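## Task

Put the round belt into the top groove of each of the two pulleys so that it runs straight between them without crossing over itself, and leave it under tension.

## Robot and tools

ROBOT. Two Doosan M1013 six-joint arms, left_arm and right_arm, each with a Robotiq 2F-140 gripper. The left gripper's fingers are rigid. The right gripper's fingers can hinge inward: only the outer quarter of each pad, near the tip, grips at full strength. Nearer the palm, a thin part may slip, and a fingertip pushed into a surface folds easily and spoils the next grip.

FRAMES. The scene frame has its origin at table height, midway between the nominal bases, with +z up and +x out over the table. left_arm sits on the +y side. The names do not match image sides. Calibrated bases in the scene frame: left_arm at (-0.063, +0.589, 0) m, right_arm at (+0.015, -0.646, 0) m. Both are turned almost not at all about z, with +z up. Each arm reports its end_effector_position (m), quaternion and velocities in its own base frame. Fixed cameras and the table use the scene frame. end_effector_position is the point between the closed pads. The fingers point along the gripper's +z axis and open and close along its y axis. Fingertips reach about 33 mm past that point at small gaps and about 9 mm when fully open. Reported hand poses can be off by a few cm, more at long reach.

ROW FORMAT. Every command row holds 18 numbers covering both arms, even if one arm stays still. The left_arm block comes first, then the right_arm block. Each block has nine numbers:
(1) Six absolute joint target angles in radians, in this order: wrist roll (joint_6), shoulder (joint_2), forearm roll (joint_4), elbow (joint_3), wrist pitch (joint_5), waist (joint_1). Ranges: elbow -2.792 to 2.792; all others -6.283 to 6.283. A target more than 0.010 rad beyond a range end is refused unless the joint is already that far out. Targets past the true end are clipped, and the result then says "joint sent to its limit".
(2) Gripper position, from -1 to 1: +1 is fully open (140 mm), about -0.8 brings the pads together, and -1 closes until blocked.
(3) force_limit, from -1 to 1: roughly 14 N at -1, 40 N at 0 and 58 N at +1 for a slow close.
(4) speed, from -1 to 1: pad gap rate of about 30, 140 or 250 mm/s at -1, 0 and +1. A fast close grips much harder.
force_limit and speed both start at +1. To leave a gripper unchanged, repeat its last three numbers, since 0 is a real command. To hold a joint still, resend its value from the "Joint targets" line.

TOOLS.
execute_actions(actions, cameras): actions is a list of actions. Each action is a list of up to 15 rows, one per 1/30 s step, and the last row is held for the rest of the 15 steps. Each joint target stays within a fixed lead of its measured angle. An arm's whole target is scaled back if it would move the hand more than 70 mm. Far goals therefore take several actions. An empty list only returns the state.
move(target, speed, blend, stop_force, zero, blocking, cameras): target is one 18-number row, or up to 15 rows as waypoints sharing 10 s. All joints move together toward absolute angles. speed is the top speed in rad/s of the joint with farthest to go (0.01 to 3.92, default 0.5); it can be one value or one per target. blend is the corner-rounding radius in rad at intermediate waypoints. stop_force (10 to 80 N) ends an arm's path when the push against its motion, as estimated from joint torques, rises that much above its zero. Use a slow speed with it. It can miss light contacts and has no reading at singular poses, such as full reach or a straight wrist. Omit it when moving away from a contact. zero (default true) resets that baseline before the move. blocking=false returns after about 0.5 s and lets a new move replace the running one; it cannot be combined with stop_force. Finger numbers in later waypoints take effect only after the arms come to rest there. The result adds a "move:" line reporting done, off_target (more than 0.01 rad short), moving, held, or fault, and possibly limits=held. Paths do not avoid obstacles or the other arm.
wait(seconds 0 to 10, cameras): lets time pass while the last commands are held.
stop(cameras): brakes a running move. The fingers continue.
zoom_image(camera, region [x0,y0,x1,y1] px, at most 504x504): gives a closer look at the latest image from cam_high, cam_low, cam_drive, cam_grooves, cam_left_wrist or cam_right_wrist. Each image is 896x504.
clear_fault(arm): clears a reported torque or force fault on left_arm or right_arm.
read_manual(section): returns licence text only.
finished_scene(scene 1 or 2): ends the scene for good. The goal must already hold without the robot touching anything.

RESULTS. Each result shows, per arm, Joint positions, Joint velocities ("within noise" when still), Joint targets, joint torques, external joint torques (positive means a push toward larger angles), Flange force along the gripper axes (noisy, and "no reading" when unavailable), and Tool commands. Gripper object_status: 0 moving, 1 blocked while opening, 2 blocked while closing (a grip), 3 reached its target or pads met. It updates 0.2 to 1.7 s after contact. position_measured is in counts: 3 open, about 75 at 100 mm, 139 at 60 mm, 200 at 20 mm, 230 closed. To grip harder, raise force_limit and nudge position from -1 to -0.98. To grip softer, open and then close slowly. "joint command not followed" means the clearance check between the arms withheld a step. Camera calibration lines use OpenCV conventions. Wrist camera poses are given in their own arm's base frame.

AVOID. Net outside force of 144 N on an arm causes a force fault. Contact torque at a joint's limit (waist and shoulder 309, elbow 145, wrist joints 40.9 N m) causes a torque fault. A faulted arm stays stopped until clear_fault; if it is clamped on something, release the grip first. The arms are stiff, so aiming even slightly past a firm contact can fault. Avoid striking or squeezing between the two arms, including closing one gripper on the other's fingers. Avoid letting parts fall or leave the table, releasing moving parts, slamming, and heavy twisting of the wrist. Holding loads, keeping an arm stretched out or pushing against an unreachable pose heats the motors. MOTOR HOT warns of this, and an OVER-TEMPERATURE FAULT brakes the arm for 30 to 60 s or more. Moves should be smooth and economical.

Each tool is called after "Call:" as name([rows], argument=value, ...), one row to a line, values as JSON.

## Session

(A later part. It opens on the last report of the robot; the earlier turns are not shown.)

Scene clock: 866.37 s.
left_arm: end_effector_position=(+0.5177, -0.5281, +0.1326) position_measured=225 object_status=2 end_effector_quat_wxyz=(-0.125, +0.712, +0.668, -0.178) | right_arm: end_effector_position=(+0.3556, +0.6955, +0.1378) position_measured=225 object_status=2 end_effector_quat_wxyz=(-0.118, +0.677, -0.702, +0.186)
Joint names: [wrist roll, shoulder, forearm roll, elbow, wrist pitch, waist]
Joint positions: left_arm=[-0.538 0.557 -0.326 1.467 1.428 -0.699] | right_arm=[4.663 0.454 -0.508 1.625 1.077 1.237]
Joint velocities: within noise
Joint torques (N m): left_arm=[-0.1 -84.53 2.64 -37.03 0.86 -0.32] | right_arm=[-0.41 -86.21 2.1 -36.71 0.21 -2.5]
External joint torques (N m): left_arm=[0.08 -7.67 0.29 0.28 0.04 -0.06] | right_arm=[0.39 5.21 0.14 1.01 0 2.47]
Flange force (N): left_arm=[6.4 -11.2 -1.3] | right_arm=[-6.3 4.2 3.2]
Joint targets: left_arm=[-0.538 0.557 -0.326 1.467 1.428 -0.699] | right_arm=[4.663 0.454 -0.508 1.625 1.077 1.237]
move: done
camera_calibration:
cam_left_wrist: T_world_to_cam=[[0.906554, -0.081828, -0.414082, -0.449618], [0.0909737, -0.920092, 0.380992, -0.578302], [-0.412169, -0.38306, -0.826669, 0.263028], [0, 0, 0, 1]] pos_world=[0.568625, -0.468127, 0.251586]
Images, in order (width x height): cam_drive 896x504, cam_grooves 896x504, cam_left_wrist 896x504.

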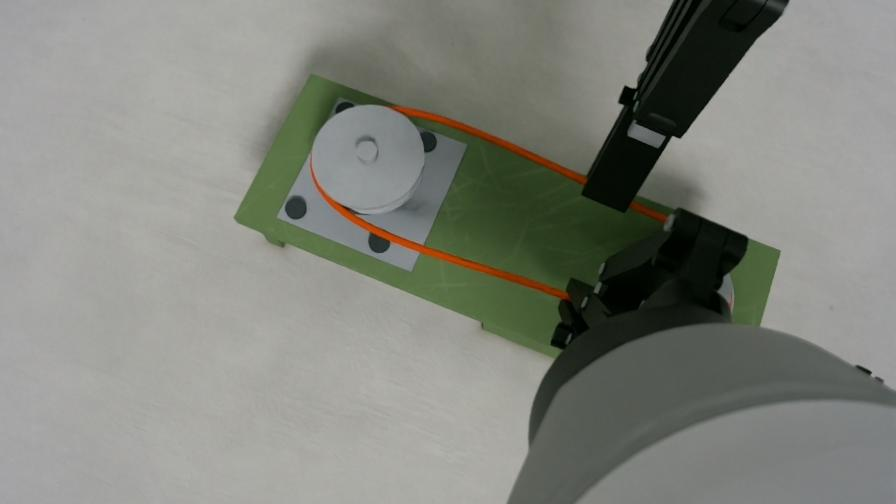

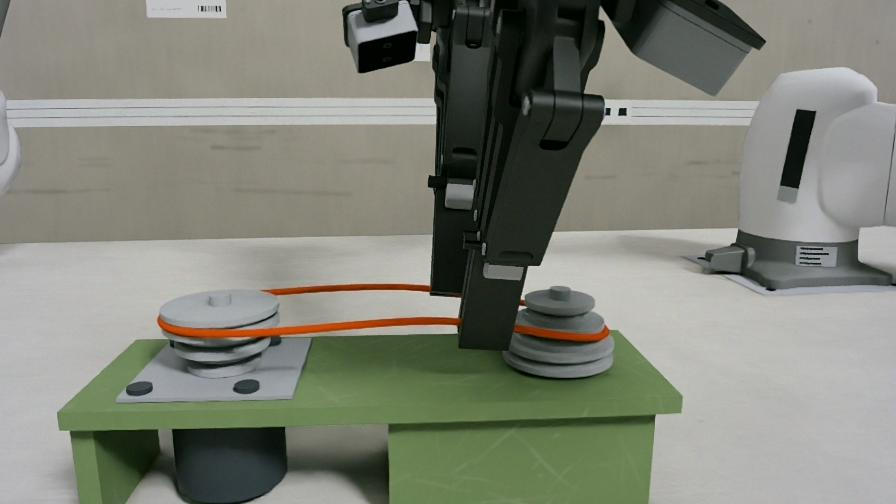

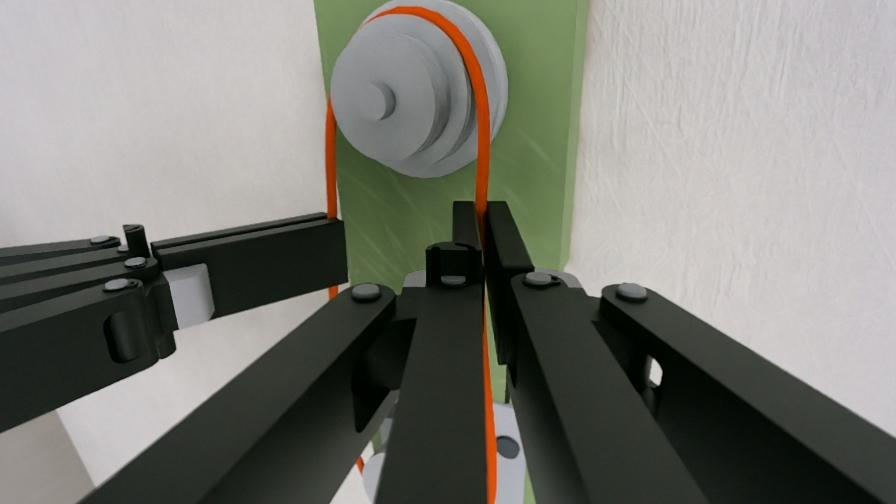

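Call:
move(target=[-0.4805, 0.5318, -0.3701, 1.5132, 1.3762, -0.6784, -1, -1, -1, 4.6291, 0.5012, -0.5085, 1.5612, 1.1747, 1.2474, -1, -1, -1], speed=0.04, cameras=["cam_grooves", "cam_drive", "cam_left_wrist"])

Call:
zoom_image(camera="cam_grooves", region=[130, 260, 430, 400])

Call:
zoom_image(camera="cam_grooves", region=[420, 260, 640, 400])

Scene clock: 906.87 s.
left_arm: end_effector_position=(+0.5160, -0.5231, +0.1317) position_measured=225 object_status=2 end_effector_quat_wxyz=(-0.099, +0.715, +0.664, -0.198) | right_arm: end_effector_position=(+0.3559, +0.7005, +0.1356) position_measured=225 object_status=2 end_effector_quat_wxyz=(-0.086, +0.682, -0.694, +0.215)
Joint names: [wrist roll, shoulder, forearm roll, elbow, wrist pitch, waist]
Joint positions: left_arm=[-0.481 0.532 -0.37 1.513 1.376 -0.678] | right_arm=[4.629 0.501 -0.509 1.561 1.175 1.247]
Joint velocities: within noise
Joint torques (N m): left_arm=[-0.03 -82.21 3.3 -35.45 1.34 1.58] | right_arm=[-0.42 -90.66 2 -38.09 -0.67 -1.56]
External joint torques (N m): left_arm=[0.01 -7.56 -0.53 -1.04 -0.53 -1.51] | right_arm=[0.4 5.19 0.2 2.25 1.09 1.52]
Flange force (N): left_arm=[2.3 -10.4 -1.9] | right_arm=[-4.4 3.6 2.5]
Joint targets: left_arm=[-0.480 0.532 -0.370 1.513 1.376 -0.678] | right_arm=[4.629 0.501 -0.508 1.561 1.175 1.247]
move: done
camera_calibration:
cam_left_wrist: T_world_to_cam=[[0.90984, -0.105192, -0.401405, -0.463658], [0.0919415, -0.892189, 0.442205, -0.567219], [-0.404645, -0.439242, -0.802078, 0.226929], [0, 0, 0, 1]] pos_world=[0.565832, -0.455163, 0.246728]
Images, in order (width x height): cam_drive 896x504, cam_grooves 896x504, cam_left_wrist 896x504.

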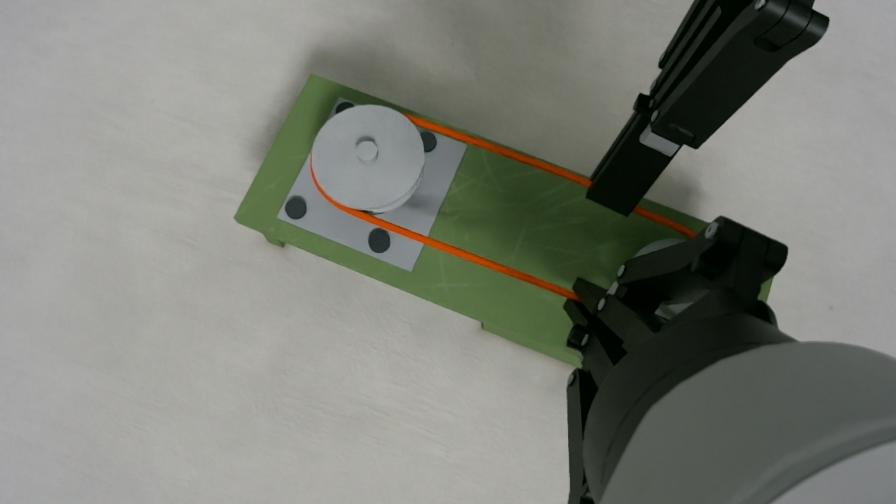

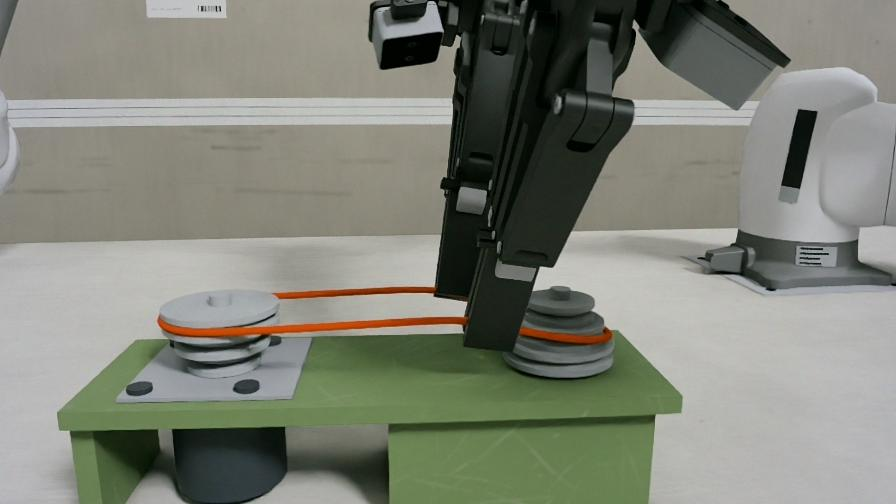

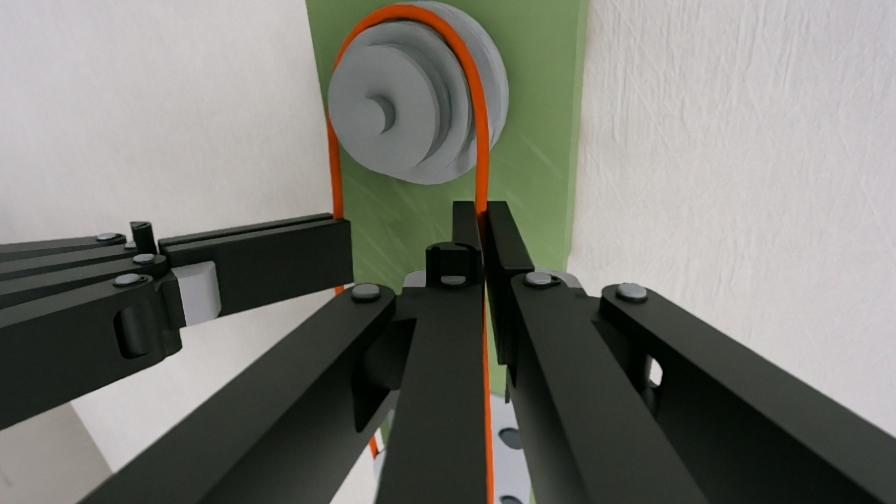

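Scaled by 1.680 from the camera's 896x504 image, which has a finer 1280x720 frame.

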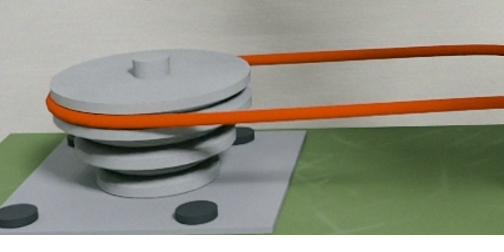

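Scaled by 2.291 from the camera's 896x504 image, which has a finer 1280x720 frame.

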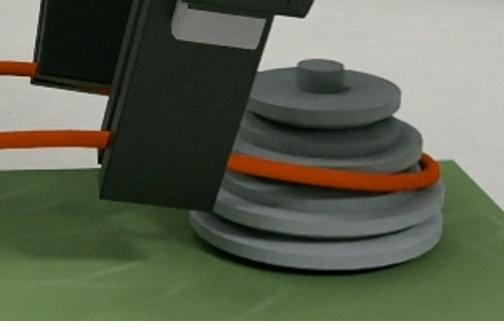

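Call:
move([
  [-0.6060, 0.5800, -0.2696, 1.4309, 1.4825, -0.7232, -1, -1, -1, 4.7021, 0.4208, -0.5104, 1.6804, 0.9739, 1.2273, -1, -1, -1],
  [-0.7095, 0.6217, -0.1836, 1.3638, 1.5766, -0.7632, -1, -1, -1, 4.7706, 0.3635, -0.5293, 1.7743, 0.8082, 1.2087, -1, -1, -1],
], speed=0.06, blend=0.01, cameras=["cam_grooves", "cam_drive", "cam_left_wrist"])

Call:
zoom_image(camera="cam_grooves", region=[130, 260, 430, 400])

Call:
zoom_image(camera="cam_grooves", region=[420, 260, 640, 400])

Scene clock: 964.73 s.
left_arm: end_effector_position=(+0.5161, -0.5299, +0.1328) position_measured=225 object_status=2 end_effector_quat_wxyz=(-0.203, +0.694, +0.683, -0.100) | right_arm: end_effector_position=(+0.3555, +0.6933, +0.1333) position_measured=225 object_status=2 end_effector_quat_wxyz=(+0.198, -0.658, +0.718, -0.110)
Joint names: [wrist roll, shoulder, forearm roll, elbow, wrist pitch, waist]
Joint positions: left_arm=[-0.709 0.622 -0.184 1.364 1.577 -0.763] | right_arm=[4.771 0.363 -0.529 1.774 0.808 1.209]
Joint velocities: within noise
Joint torques (N m): left_arm=[-0.16 -90.57 4.03 -36.43 1.76 1.65] | right_arm=[-0.4 -76.12 2.13 -37.67 -1.44 -1.39]
External joint torques (N m): left_arm=[0.14 -7.96 -0.53 -0.94 -0.59 -1.14] | right_arm=[0.38 4.35 0.14 2.8 1.16 1.45]
Flange force (N): left_arm=[6.0 -10.0 -0.2] | right_arm=[-1.1 4.8 3.3]
Joint targets: left_arm=[-0.710 0.622 -0.184 1.364 1.577 -0.763] | right_arm=[4.771 0.363 -0.529 1.774 0.808 1.209]
move: done
camera_calibration:
cam_left_wrist: T_world_to_cam=[[0.908476, 0.0107111, -0.4178, -0.399671], [0.0876747, -0.982312, 0.165459, -0.582663], [-0.408638, -0.186946, -0.893346, 0.372826], [0, 0, 0, 1]] pos_world=[0.566527, -0.498378, 0.262487]
Images, in order (width x height): cam_drive 896x504, cam_grooves 896x504, cam_left_wrist 896x504.

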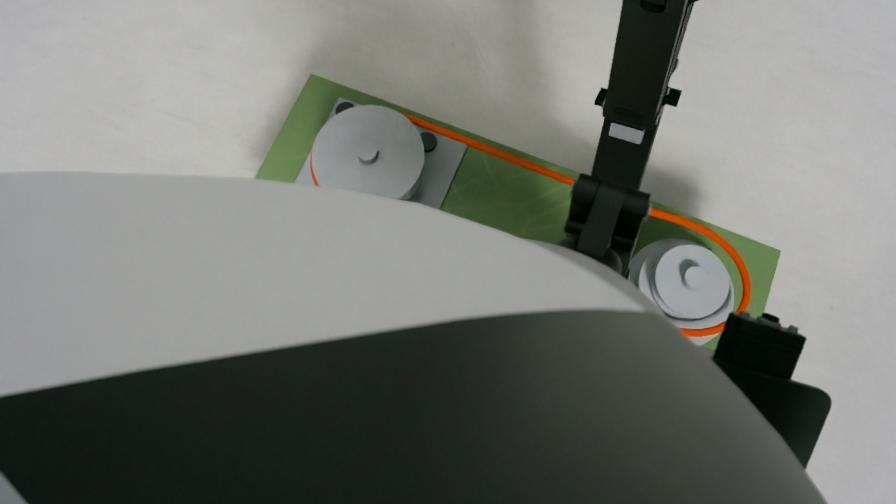

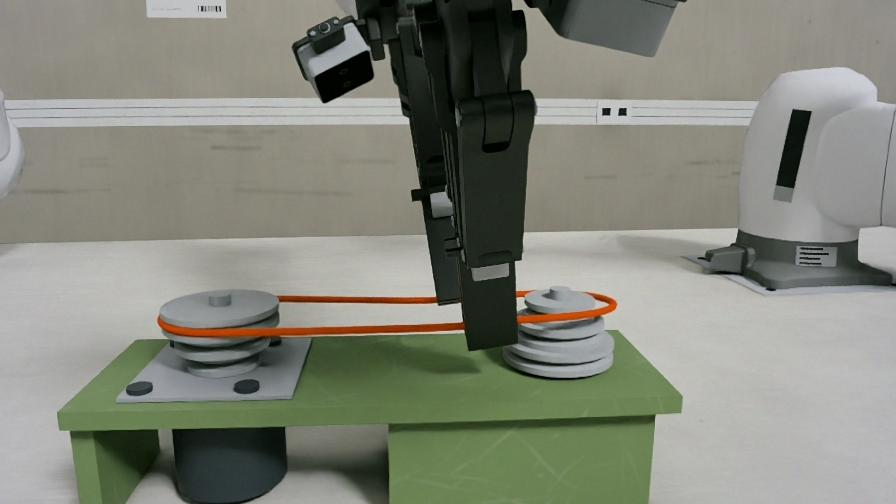

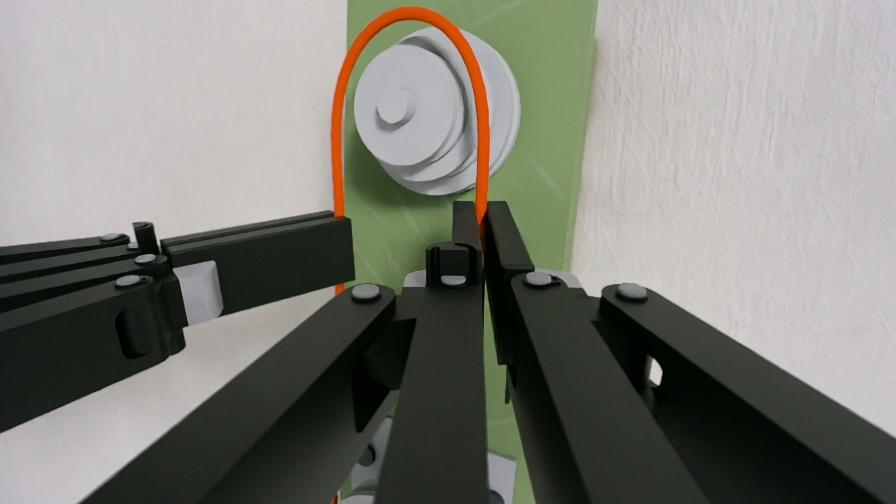

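Scaled by 1.680 from the camera's 896x504 image, which has a finer 1280x720 frame.

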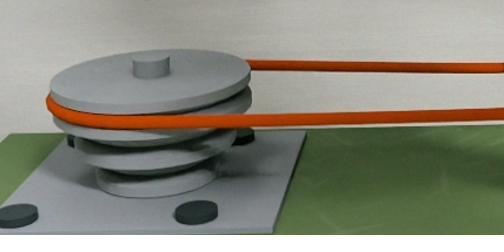

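Scaled by 2.291 from the camera's 896x504 image, which has a finer 1280x720 frame.

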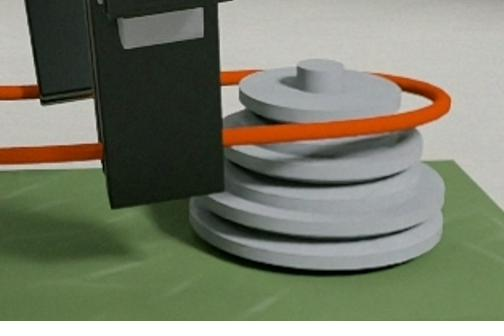

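Call:
move(target=[-0.6581, 0.6599, -0.2051, 1.2983, 1.5803, -0.7246, -1, -1, -1, 4.7491, 0.3883, -0.5249, 1.7421, 0.8648, 1.2157, -1, -1, -1], speed=0.04, cameras=["cam_grooves", "cam_drive", "cam_left_wrist", "cam_right_wrist"])

Call:
zoom_image(camera="cam_grooves", region=[130, 260, 430, 400])

Call:
zoom_image(camera="cam_grooves", region=[420, 260, 640, 400])

Scene clock: 1081.63 s.
left_arm: end_effector_position=(+0.5558, -0.5364, +0.1309) position_measured=225 object_status=2 end_effector_quat_wxyz=(-0.186, +0.699, +0.680, -0.119) | right_arm: end_effector_position=(+0.3560, +0.6946, +0.1295) position_measured=225 object_status=2 end_effector_quat_wxyz=(-0.180, +0.663, -0.715, +0.128)
Joint names: [wrist roll, shoulder, forearm roll, elbow, wrist pitch, waist]
Joint positions: left_arm=[-0.658 0.66 -0.205 1.298 1.58 -0.725] | right_arm=[4.749 0.388 -0.525 1.742 0.865 1.216]
Joint velocities: within noise
Joint torques (N m): left_arm=[-0.03 -93.56 4.28 -37.94 0.95 2.11] | right_arm=[-0.42 -78.53 2.2 -36.75 -1.06 -1.43]
External joint torques (N m): left_arm=[0.01 -8.77 -0.83 -0.08 0.15 -2.52] | right_arm=[0.4 4.05 0.06 1.72 0.91 1.39]
Flange force (N): left_arm=[6.0 -13.7 0.5] | right_arm=[-2.9 3.9 2.9]
Joint targets: left_arm=[-0.658 0.660 -0.205 1.298 1.580 -0.725] | right_arm=[4.749 0.388 -0.525 1.742 0.865 1.216]
move: done
camera_calibration:
cam_left_wrist: T_world_to_cam=[[0.907466, -0.0110531, -0.41998, -0.447389], [0.0882827, -0.972317, 0.216345, -0.593828], [-0.410745, -0.233403, -0.881369, 0.360835], [0, 0, 0, 1]] pos_world=[0.606626, -0.498114, 0.258606]
cam_right_wrist: T_world_to_cam=[[-0.902523, 0.092089, -0.420681, 0.324136], [-0.0994708, 0.905873, 0.411703, -0.645496], [0.418997, 0.413417, -0.808411, -0.189675], [0, 0, 0, 1]] pos_world=[0.307805, 0.633302, 0.248775]
Images, in order (width x height): cam_drive 896x504, cam_grooves 896x504, cam_left_wrist 896x504, cam_right_wrist 896x504.

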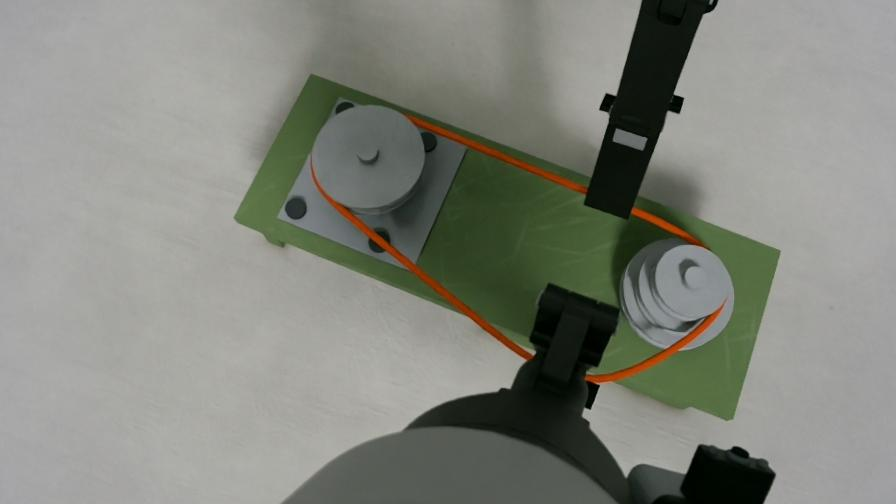

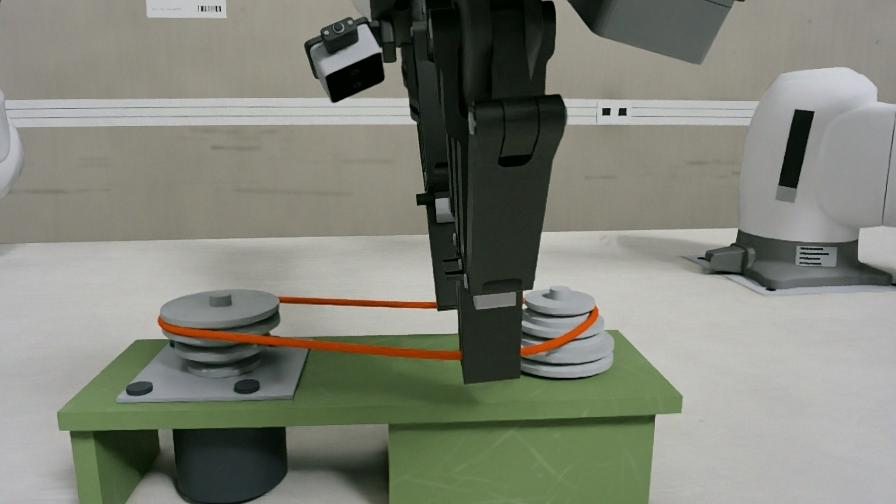

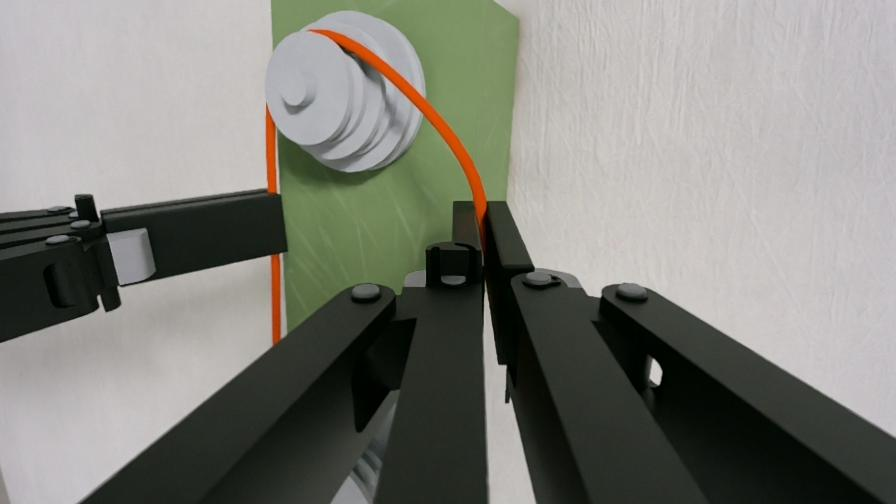

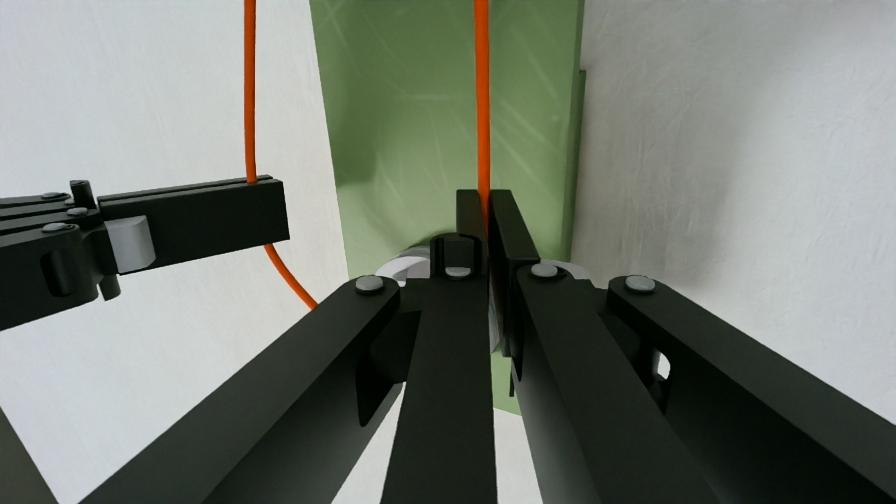

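Scaled by 1.680 from the camera's 896x504 image, which has a finer 1280x720 frame.

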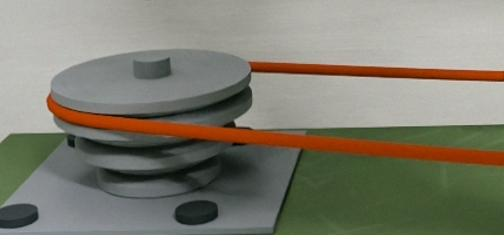

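Scaled by 2.291 from the camera's 896x504 image, which has a finer 1280x720 frame.

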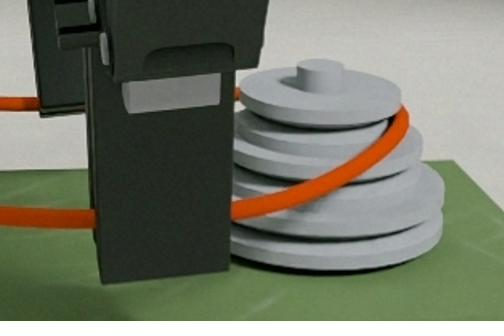

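Call:
zoom_image(camera="cam_drive", region=[600, 200, 760, 390])

Call:
zoom_image(camera="cam_left_wrist", region=[230, 0, 530, 220])

Scaled by 2.653 from the camera's 896x504 image, which has a finer 1280x720 frame.

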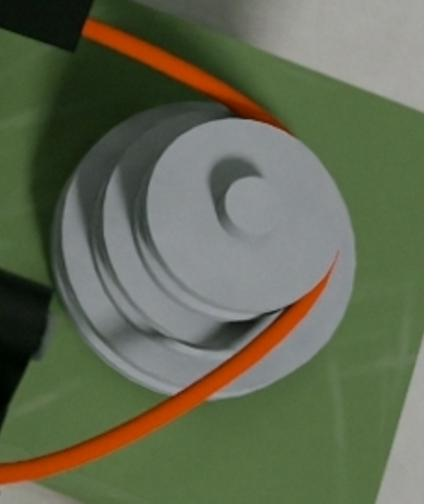

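Scaled by 1.680 from the camera's 896x504 image, which has a finer 1280x720 frame.

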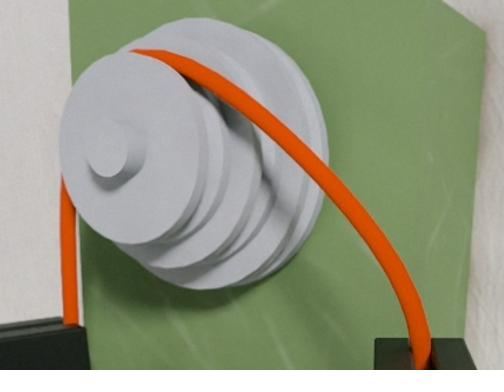

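Call:
move(target=[-0.6577, 0.6946, -0.2026, 1.2357, 1.6089, -0.7178, -1, -1, -1, 4.7491, 0.3883, -0.5249, 1.7421, 0.8648, 1.2157, -1, -1, -1], speed=0.03, cameras=["cam_grooves", "cam_drive", "cam_left_wrist"])

Call:
zoom_image(camera="cam_grooves", region=[130, 260, 430, 400])

Call:
zoom_image(camera="cam_drive", region=[600, 200, 760, 390])

Scene clock: 1100.47 s.
left_arm: end_effector_position=(+0.5766, -0.5464, +0.1320) position_measured=225 object_status=2 end_effector_quat_wxyz=(-0.186, +0.699, +0.680, -0.119) | right_arm: end_effector_position=(+0.3560, +0.6946, +0.1295) position_measured=225 object_status=2 end_effector_quat_wxyz=(-0.180, +0.663, -0.715, +0.128)
Joint names: [wrist roll, shoulder, forearm roll, elbow, wrist pitch, waist]
Joint positions: left_arm=[-0.658 0.695 -0.203 1.236 1.609 -0.718] | right_arm=[4.749 0.388 -0.525 1.742 0.865 1.216]
Joint velocities: within noise
Joint torques (N m): left_arm=[0.09 -98.45 4.95 -46.62 -3.58 5.18] | right_arm=[-0.48 -76.34 3.34 -28.34 3.28 -2.75]
External joint torques (N m): left_arm=[-0.11 -7.09 -1.45 8.21 4.69 -5.21] | right_arm=[0.46 2.14 -1.08 -6.69 -3.45 2.71]
Flange force (N): left_arm=[13.1 -25.3 8.7] | right_arm=[-14.3 0.7 4.1]
Joint targets: left_arm=[-0.658 0.695 -0.203 1.236 1.609 -0.718] | right_arm=[4.749 0.388 -0.525 1.742 0.865 1.216]
move: done
camera_calibration:
cam_left_wrist: T_world_to_cam=[[0.907454, -0.0109251, -0.42001, -0.465783], [0.0883619, -0.972342, 0.216202, -0.60562], [-0.410756, -0.233306, -0.88139, 0.367945], [0, 0, 0, 1]] pos_world=[0.627326, -0.508114, 0.259606]
Images, in order (width x height): cam_drive 896x504, cam_grooves 896x504, cam_left_wrist 896x504.

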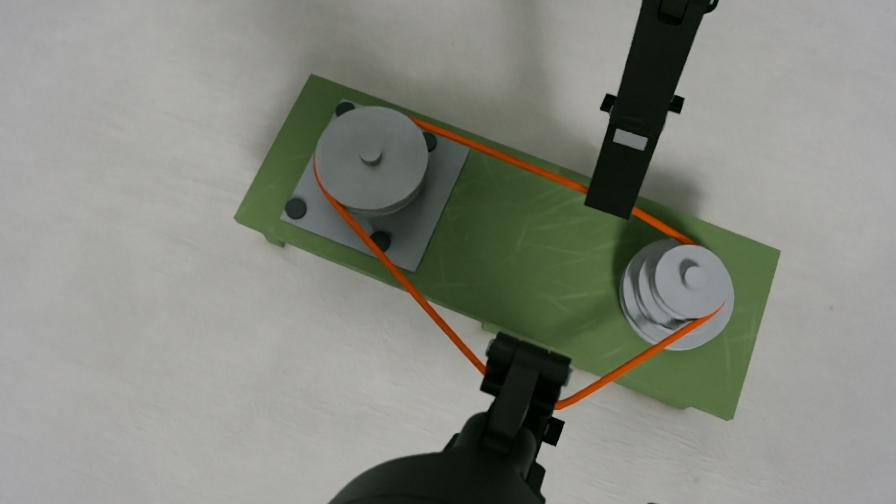

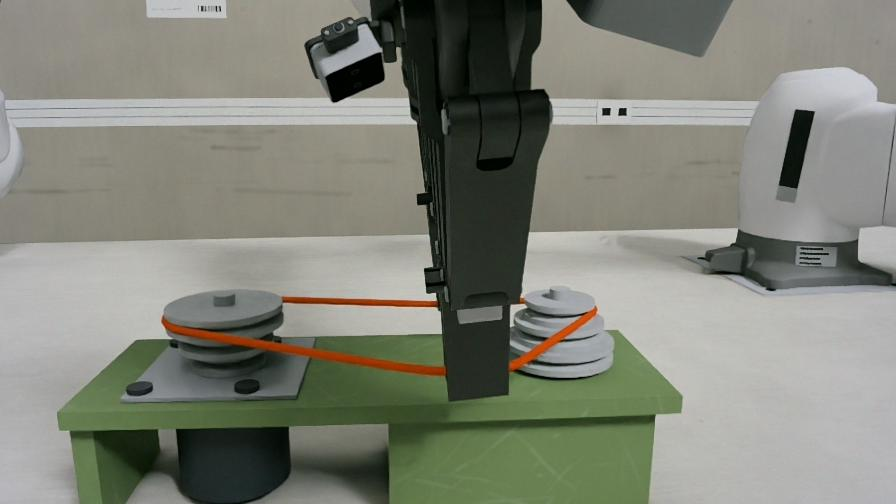

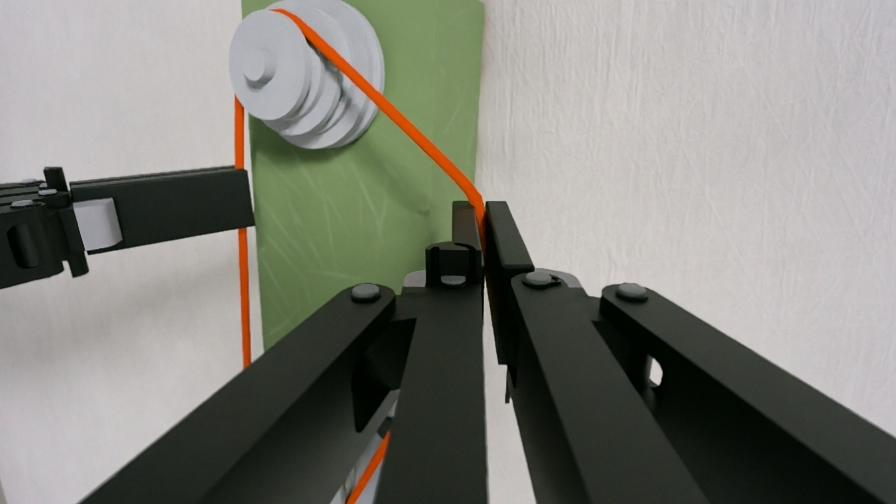

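Scaled by 1.680 from the camera's 896x504 image, which has a finer 1280x720 frame.

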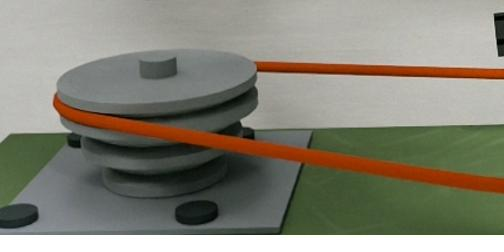

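Scaled by 2.653 from the camera's 896x504 image, which has a finer 1280x720 frame.

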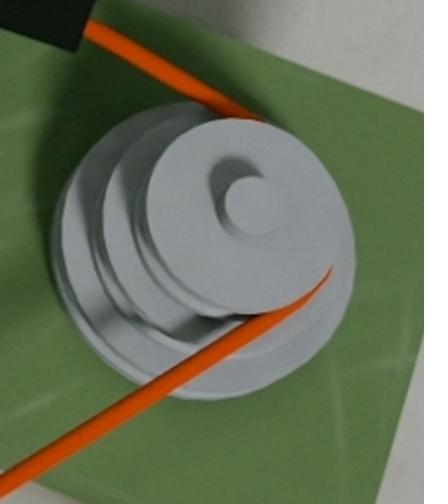

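Call:
move([
  [-0.6584, 0.6928, -0.2030, 1.2389, 1.6073, -0.7189, -1, -1, -1, 4.7491, 0.3883, -0.5249, 1.7421, 0.8648, 1.2157, -1, -1, -1],
  [-0.6584, 0.6928, -0.2030, 1.2389, 1.6073, -0.7189, -1, -1, -1, 4.7491, 0.3883, -0.5249, 1.7421, 0.8648, 1.2157, -0.65, -1, -1],
], speed=0.02, cameras=["cam_grooves", "cam_drive", "cam_right_wrist"])

Call:
zoom_image(camera="cam_grooves", region=[130, 260, 430, 400])

Call:
zoom_image(camera="cam_drive", region=[600, 200, 760, 390])

Scene clock: 1143.77 s.
left_arm: end_effector_position=(+0.5751, -0.5466, +0.1319) position_measured=225 object_status=2 end_effector_quat_wxyz=(-0.186, +0.699, +0.680, -0.119) | right_arm: end_effector_position=(+0.3560, +0.6946, +0.1295) position_measured=211 object_status=0 end_effector_quat_wxyz=(-0.180, +0.663, -0.715, +0.128)
Joint names: [wrist roll, shoulder, forearm roll, elbow, wrist pitch, waist]
Joint positions: left_arm=[-0.658 0.693 -0.203 1.239 1.607 -0.719] | right_arm=[4.749 0.388 -0.525 1.742 0.865 1.216]
Joint velocities: within noise
Joint torques (N m): left_arm=[0.04 -97.24 5.76 -42.07 -1.06 6.02] | right_arm=[-0.41 -77.55 2.52 -34.99 -0.13 -1.63]
External joint torques (N m): left_arm=[-0.06 -8.08 -2.27 3.74 2.17 -6.12] | right_arm=[0.39 3.32 -0.27 0.06 -0.02 1.62]
Flange force (N): left_arm=[7.1 -21.0 5.2] | right_arm=[-4.6 3.2 2.9]
Joint targets: left_arm=[-0.658 0.693 -0.203 1.239 1.607 -0.719] | right_arm=[4.749 0.388 -0.525 1.742 0.865 1.216]
move: done
camera_calibration:
cam_right_wrist: T_world_to_cam=[[-0.902528, 0.0920348, -0.420682, 0.32413], [-0.0994215, 0.90597, 0.411502, -0.645481], [0.418997, 0.413217, -0.808513, -0.189603], [0, 0, 0, 1]] pos_world=[0.307805, 0.633302, 0.248675]
Images, in order (width x height): cam_drive 896x504, cam_grooves 896x504, cam_right_wrist 896x504.

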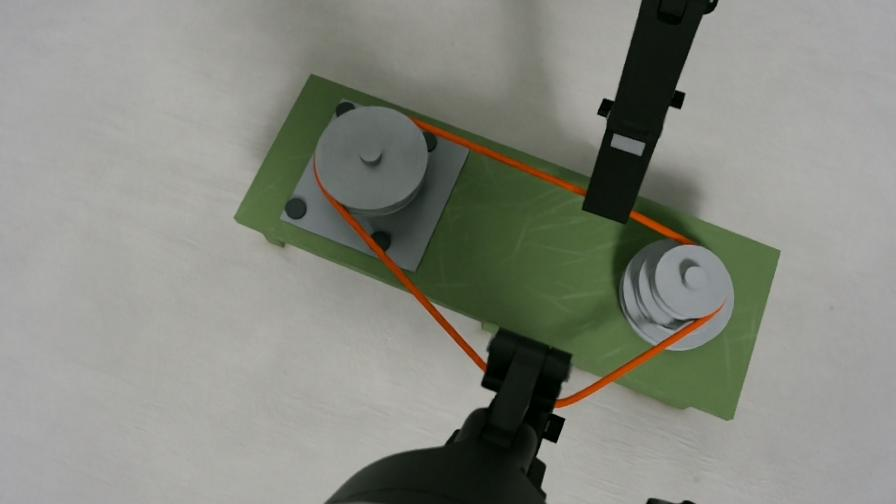

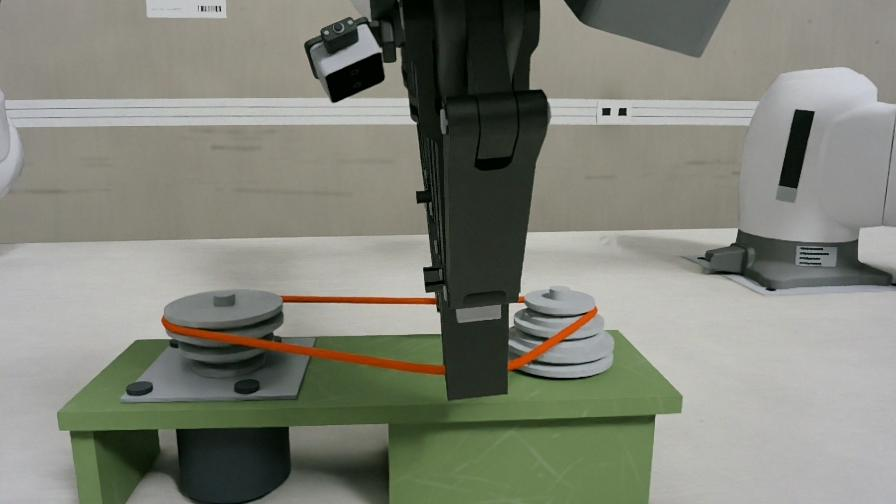

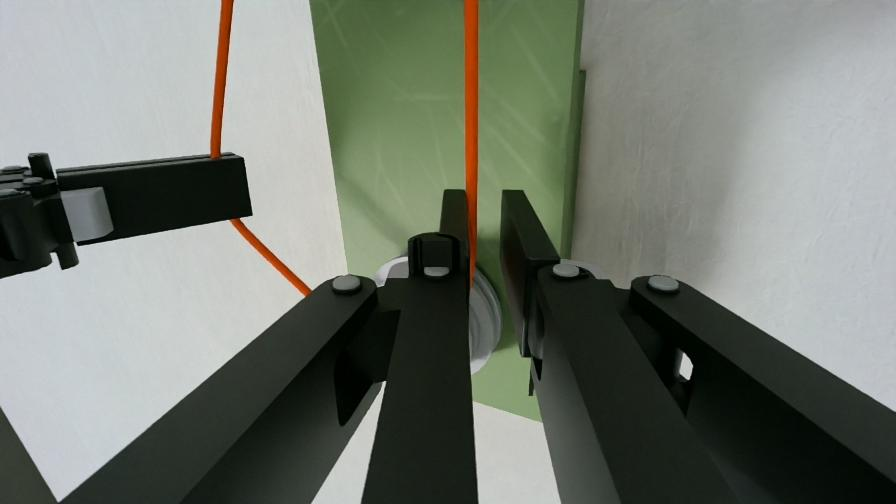

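Scaled by 1.680 from the camera's 896x504 image, which has a finer 1280x720 frame.

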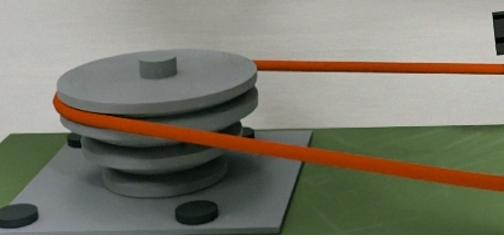

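Scaled by 2.653 from the camera's 896x504 image, which has a finer 1280x720 frame.

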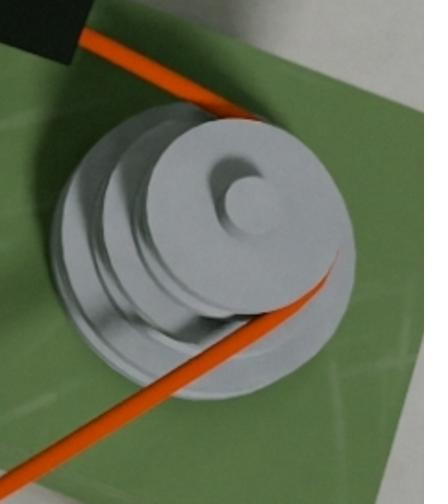

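Call:
move([
  [-0.6584, 0.6928, -0.2030, 1.2389, 1.6073, -0.7189, -1, -1, -1, 4.7491, 0.3883, -0.5249, 1.7421, 0.8648, 1.2157, -0.5, -1, -1],
  [-0.6584, 0.6928, -0.2030, 1.2389, 1.6073, -0.7189, -1, -1, -1, 4.7279, 0.3389, -0.4952, 1.7140, 0.9448, 1.2465, -0.5, -1, -1],
  [-0.6584, 0.6928, -0.2030, 1.2389, 1.6073, -0.7189, -1, -1, -1, 4.6091, 0.2826, -0.5145, 1.8352, 0.9122, 1.1632, -1, -1, -1],
], speed=[0.1, 0.08, 0.15], cameras=["cam_grooves", "cam_drive", "cam_right_wrist"])

Call:
zoom_image(camera="cam_grooves", region=[130, 260, 430, 400])

Call:
zoom_image(camera="cam_drive", region=[600, 200, 760, 390])

Scene clock: 1162.20 s.
left_arm: end_effector_position=(+0.5751, -0.5465, +0.1319) position_measured=225 object_status=2 end_effector_quat_wxyz=(-0.186, +0.699, +0.680, -0.118) | right_arm: end_effector_position=(+0.3666, +0.6097, +0.1558) position_measured=230 object_status=3 end_effector_quat_wxyz=(-0.152, +0.688, -0.693, +0.154)
Joint names: [wrist roll, shoulder, forearm roll, elbow, wrist pitch, waist]
Joint positions: left_arm=[-0.658 0.693 -0.203 1.239 1.607 -0.719] | right_arm=[4.609 0.283 -0.515 1.835 0.912 1.163]
Joint velocities: within noise
Joint torques (N m): left_arm=[-0.07 -97.64 5.7 -41.46 -0.96 5.64] | right_arm=[-0.42 -68.31 2.15 -35.86 -0.06 -2.45]
External joint torques (N m): left_arm=[0.05 -7.96 -2.19 2.89 2.06 -5.87] | right_arm=[0.4 3.62 0.12 0.53 -0.02 2.44]
Flange force (N): left_arm=[6.0 -19.3 3.7] | right_arm=[-5.5 4.0 2.5]
Joint targets: left_arm=[-0.658 0.693 -0.203 1.239 1.607 -0.719] | right_arm=[4.609 0.283 -0.514 1.835 0.912 1.163]
move: done
camera_calibration:
cam_right_wrist: T_world_to_cam=[[-0.906619, 0.0111185, -0.421804, 0.403567], [-0.142923, 0.932469, 0.331776, -0.566125], [0.397008, 0.36108, -0.843804, -0.0923595], [0, 0, 0, 1]] pos_world=[0.321636, 0.556756, 0.28012]
Images, in order (width x height): cam_drive 896x504, cam_grooves 896x504, cam_right_wrist 896x504.

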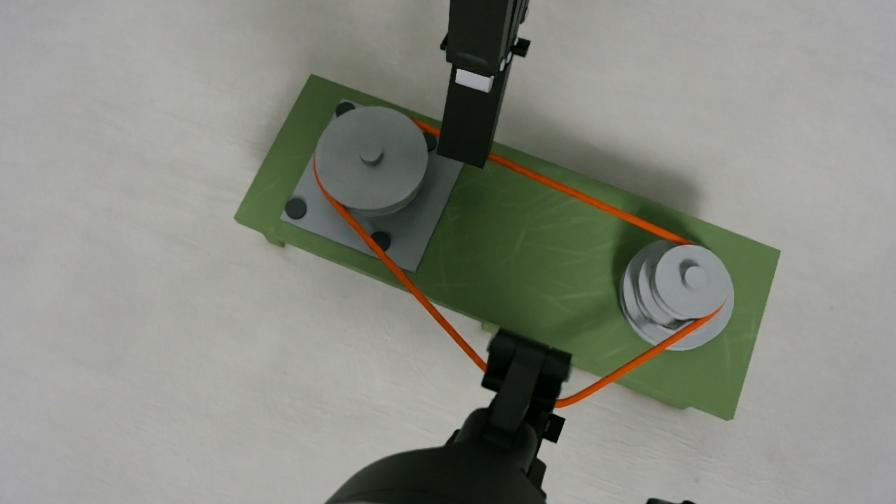

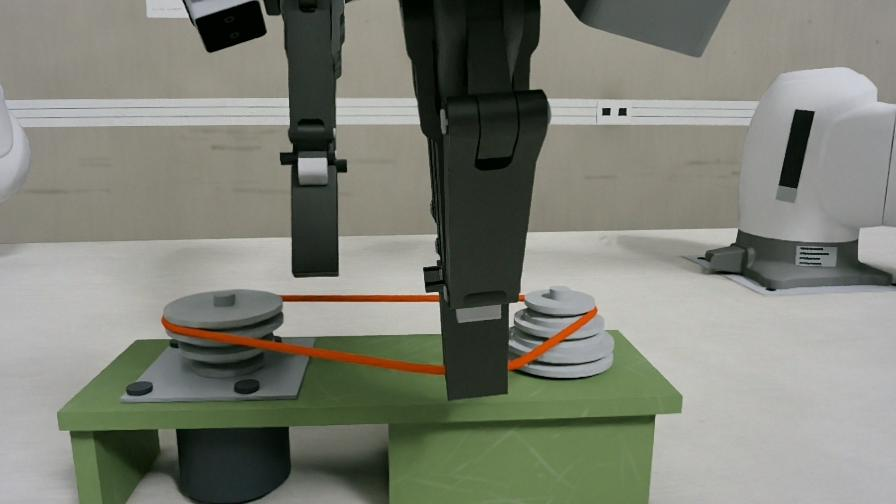

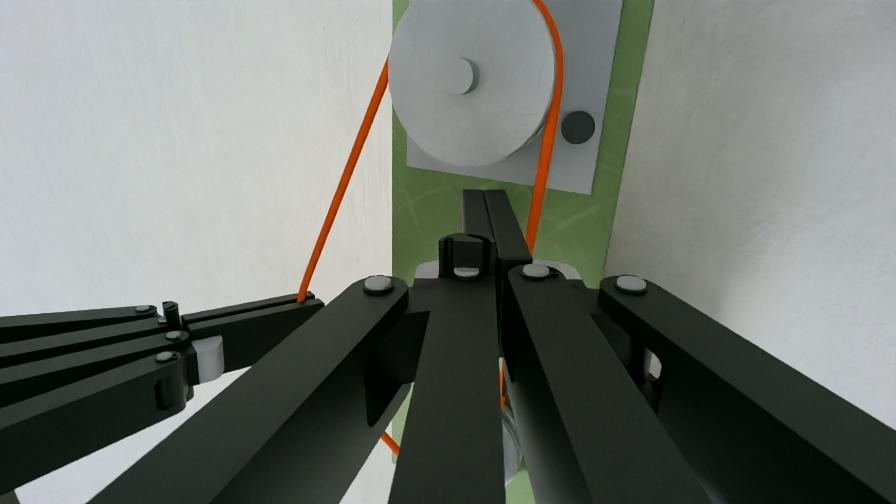

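Scaled by 1.680 from the camera's 896x504 image, which has a finer 1280x720 frame.

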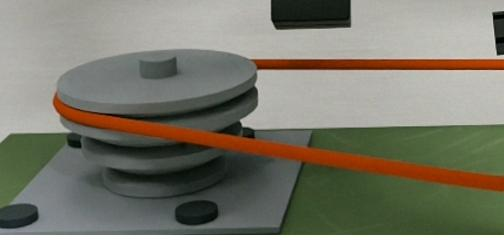

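Scaled by 2.653 from the camera's 896x504 image, which has a finer 1280x720 frame.

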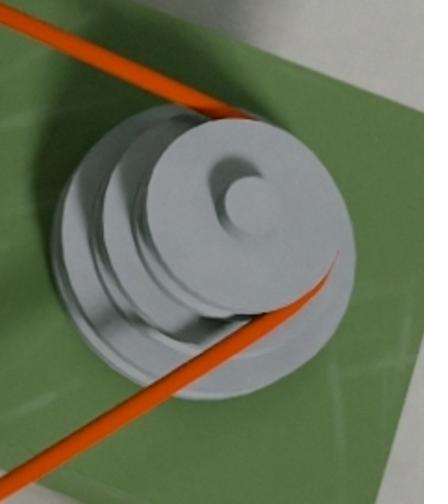

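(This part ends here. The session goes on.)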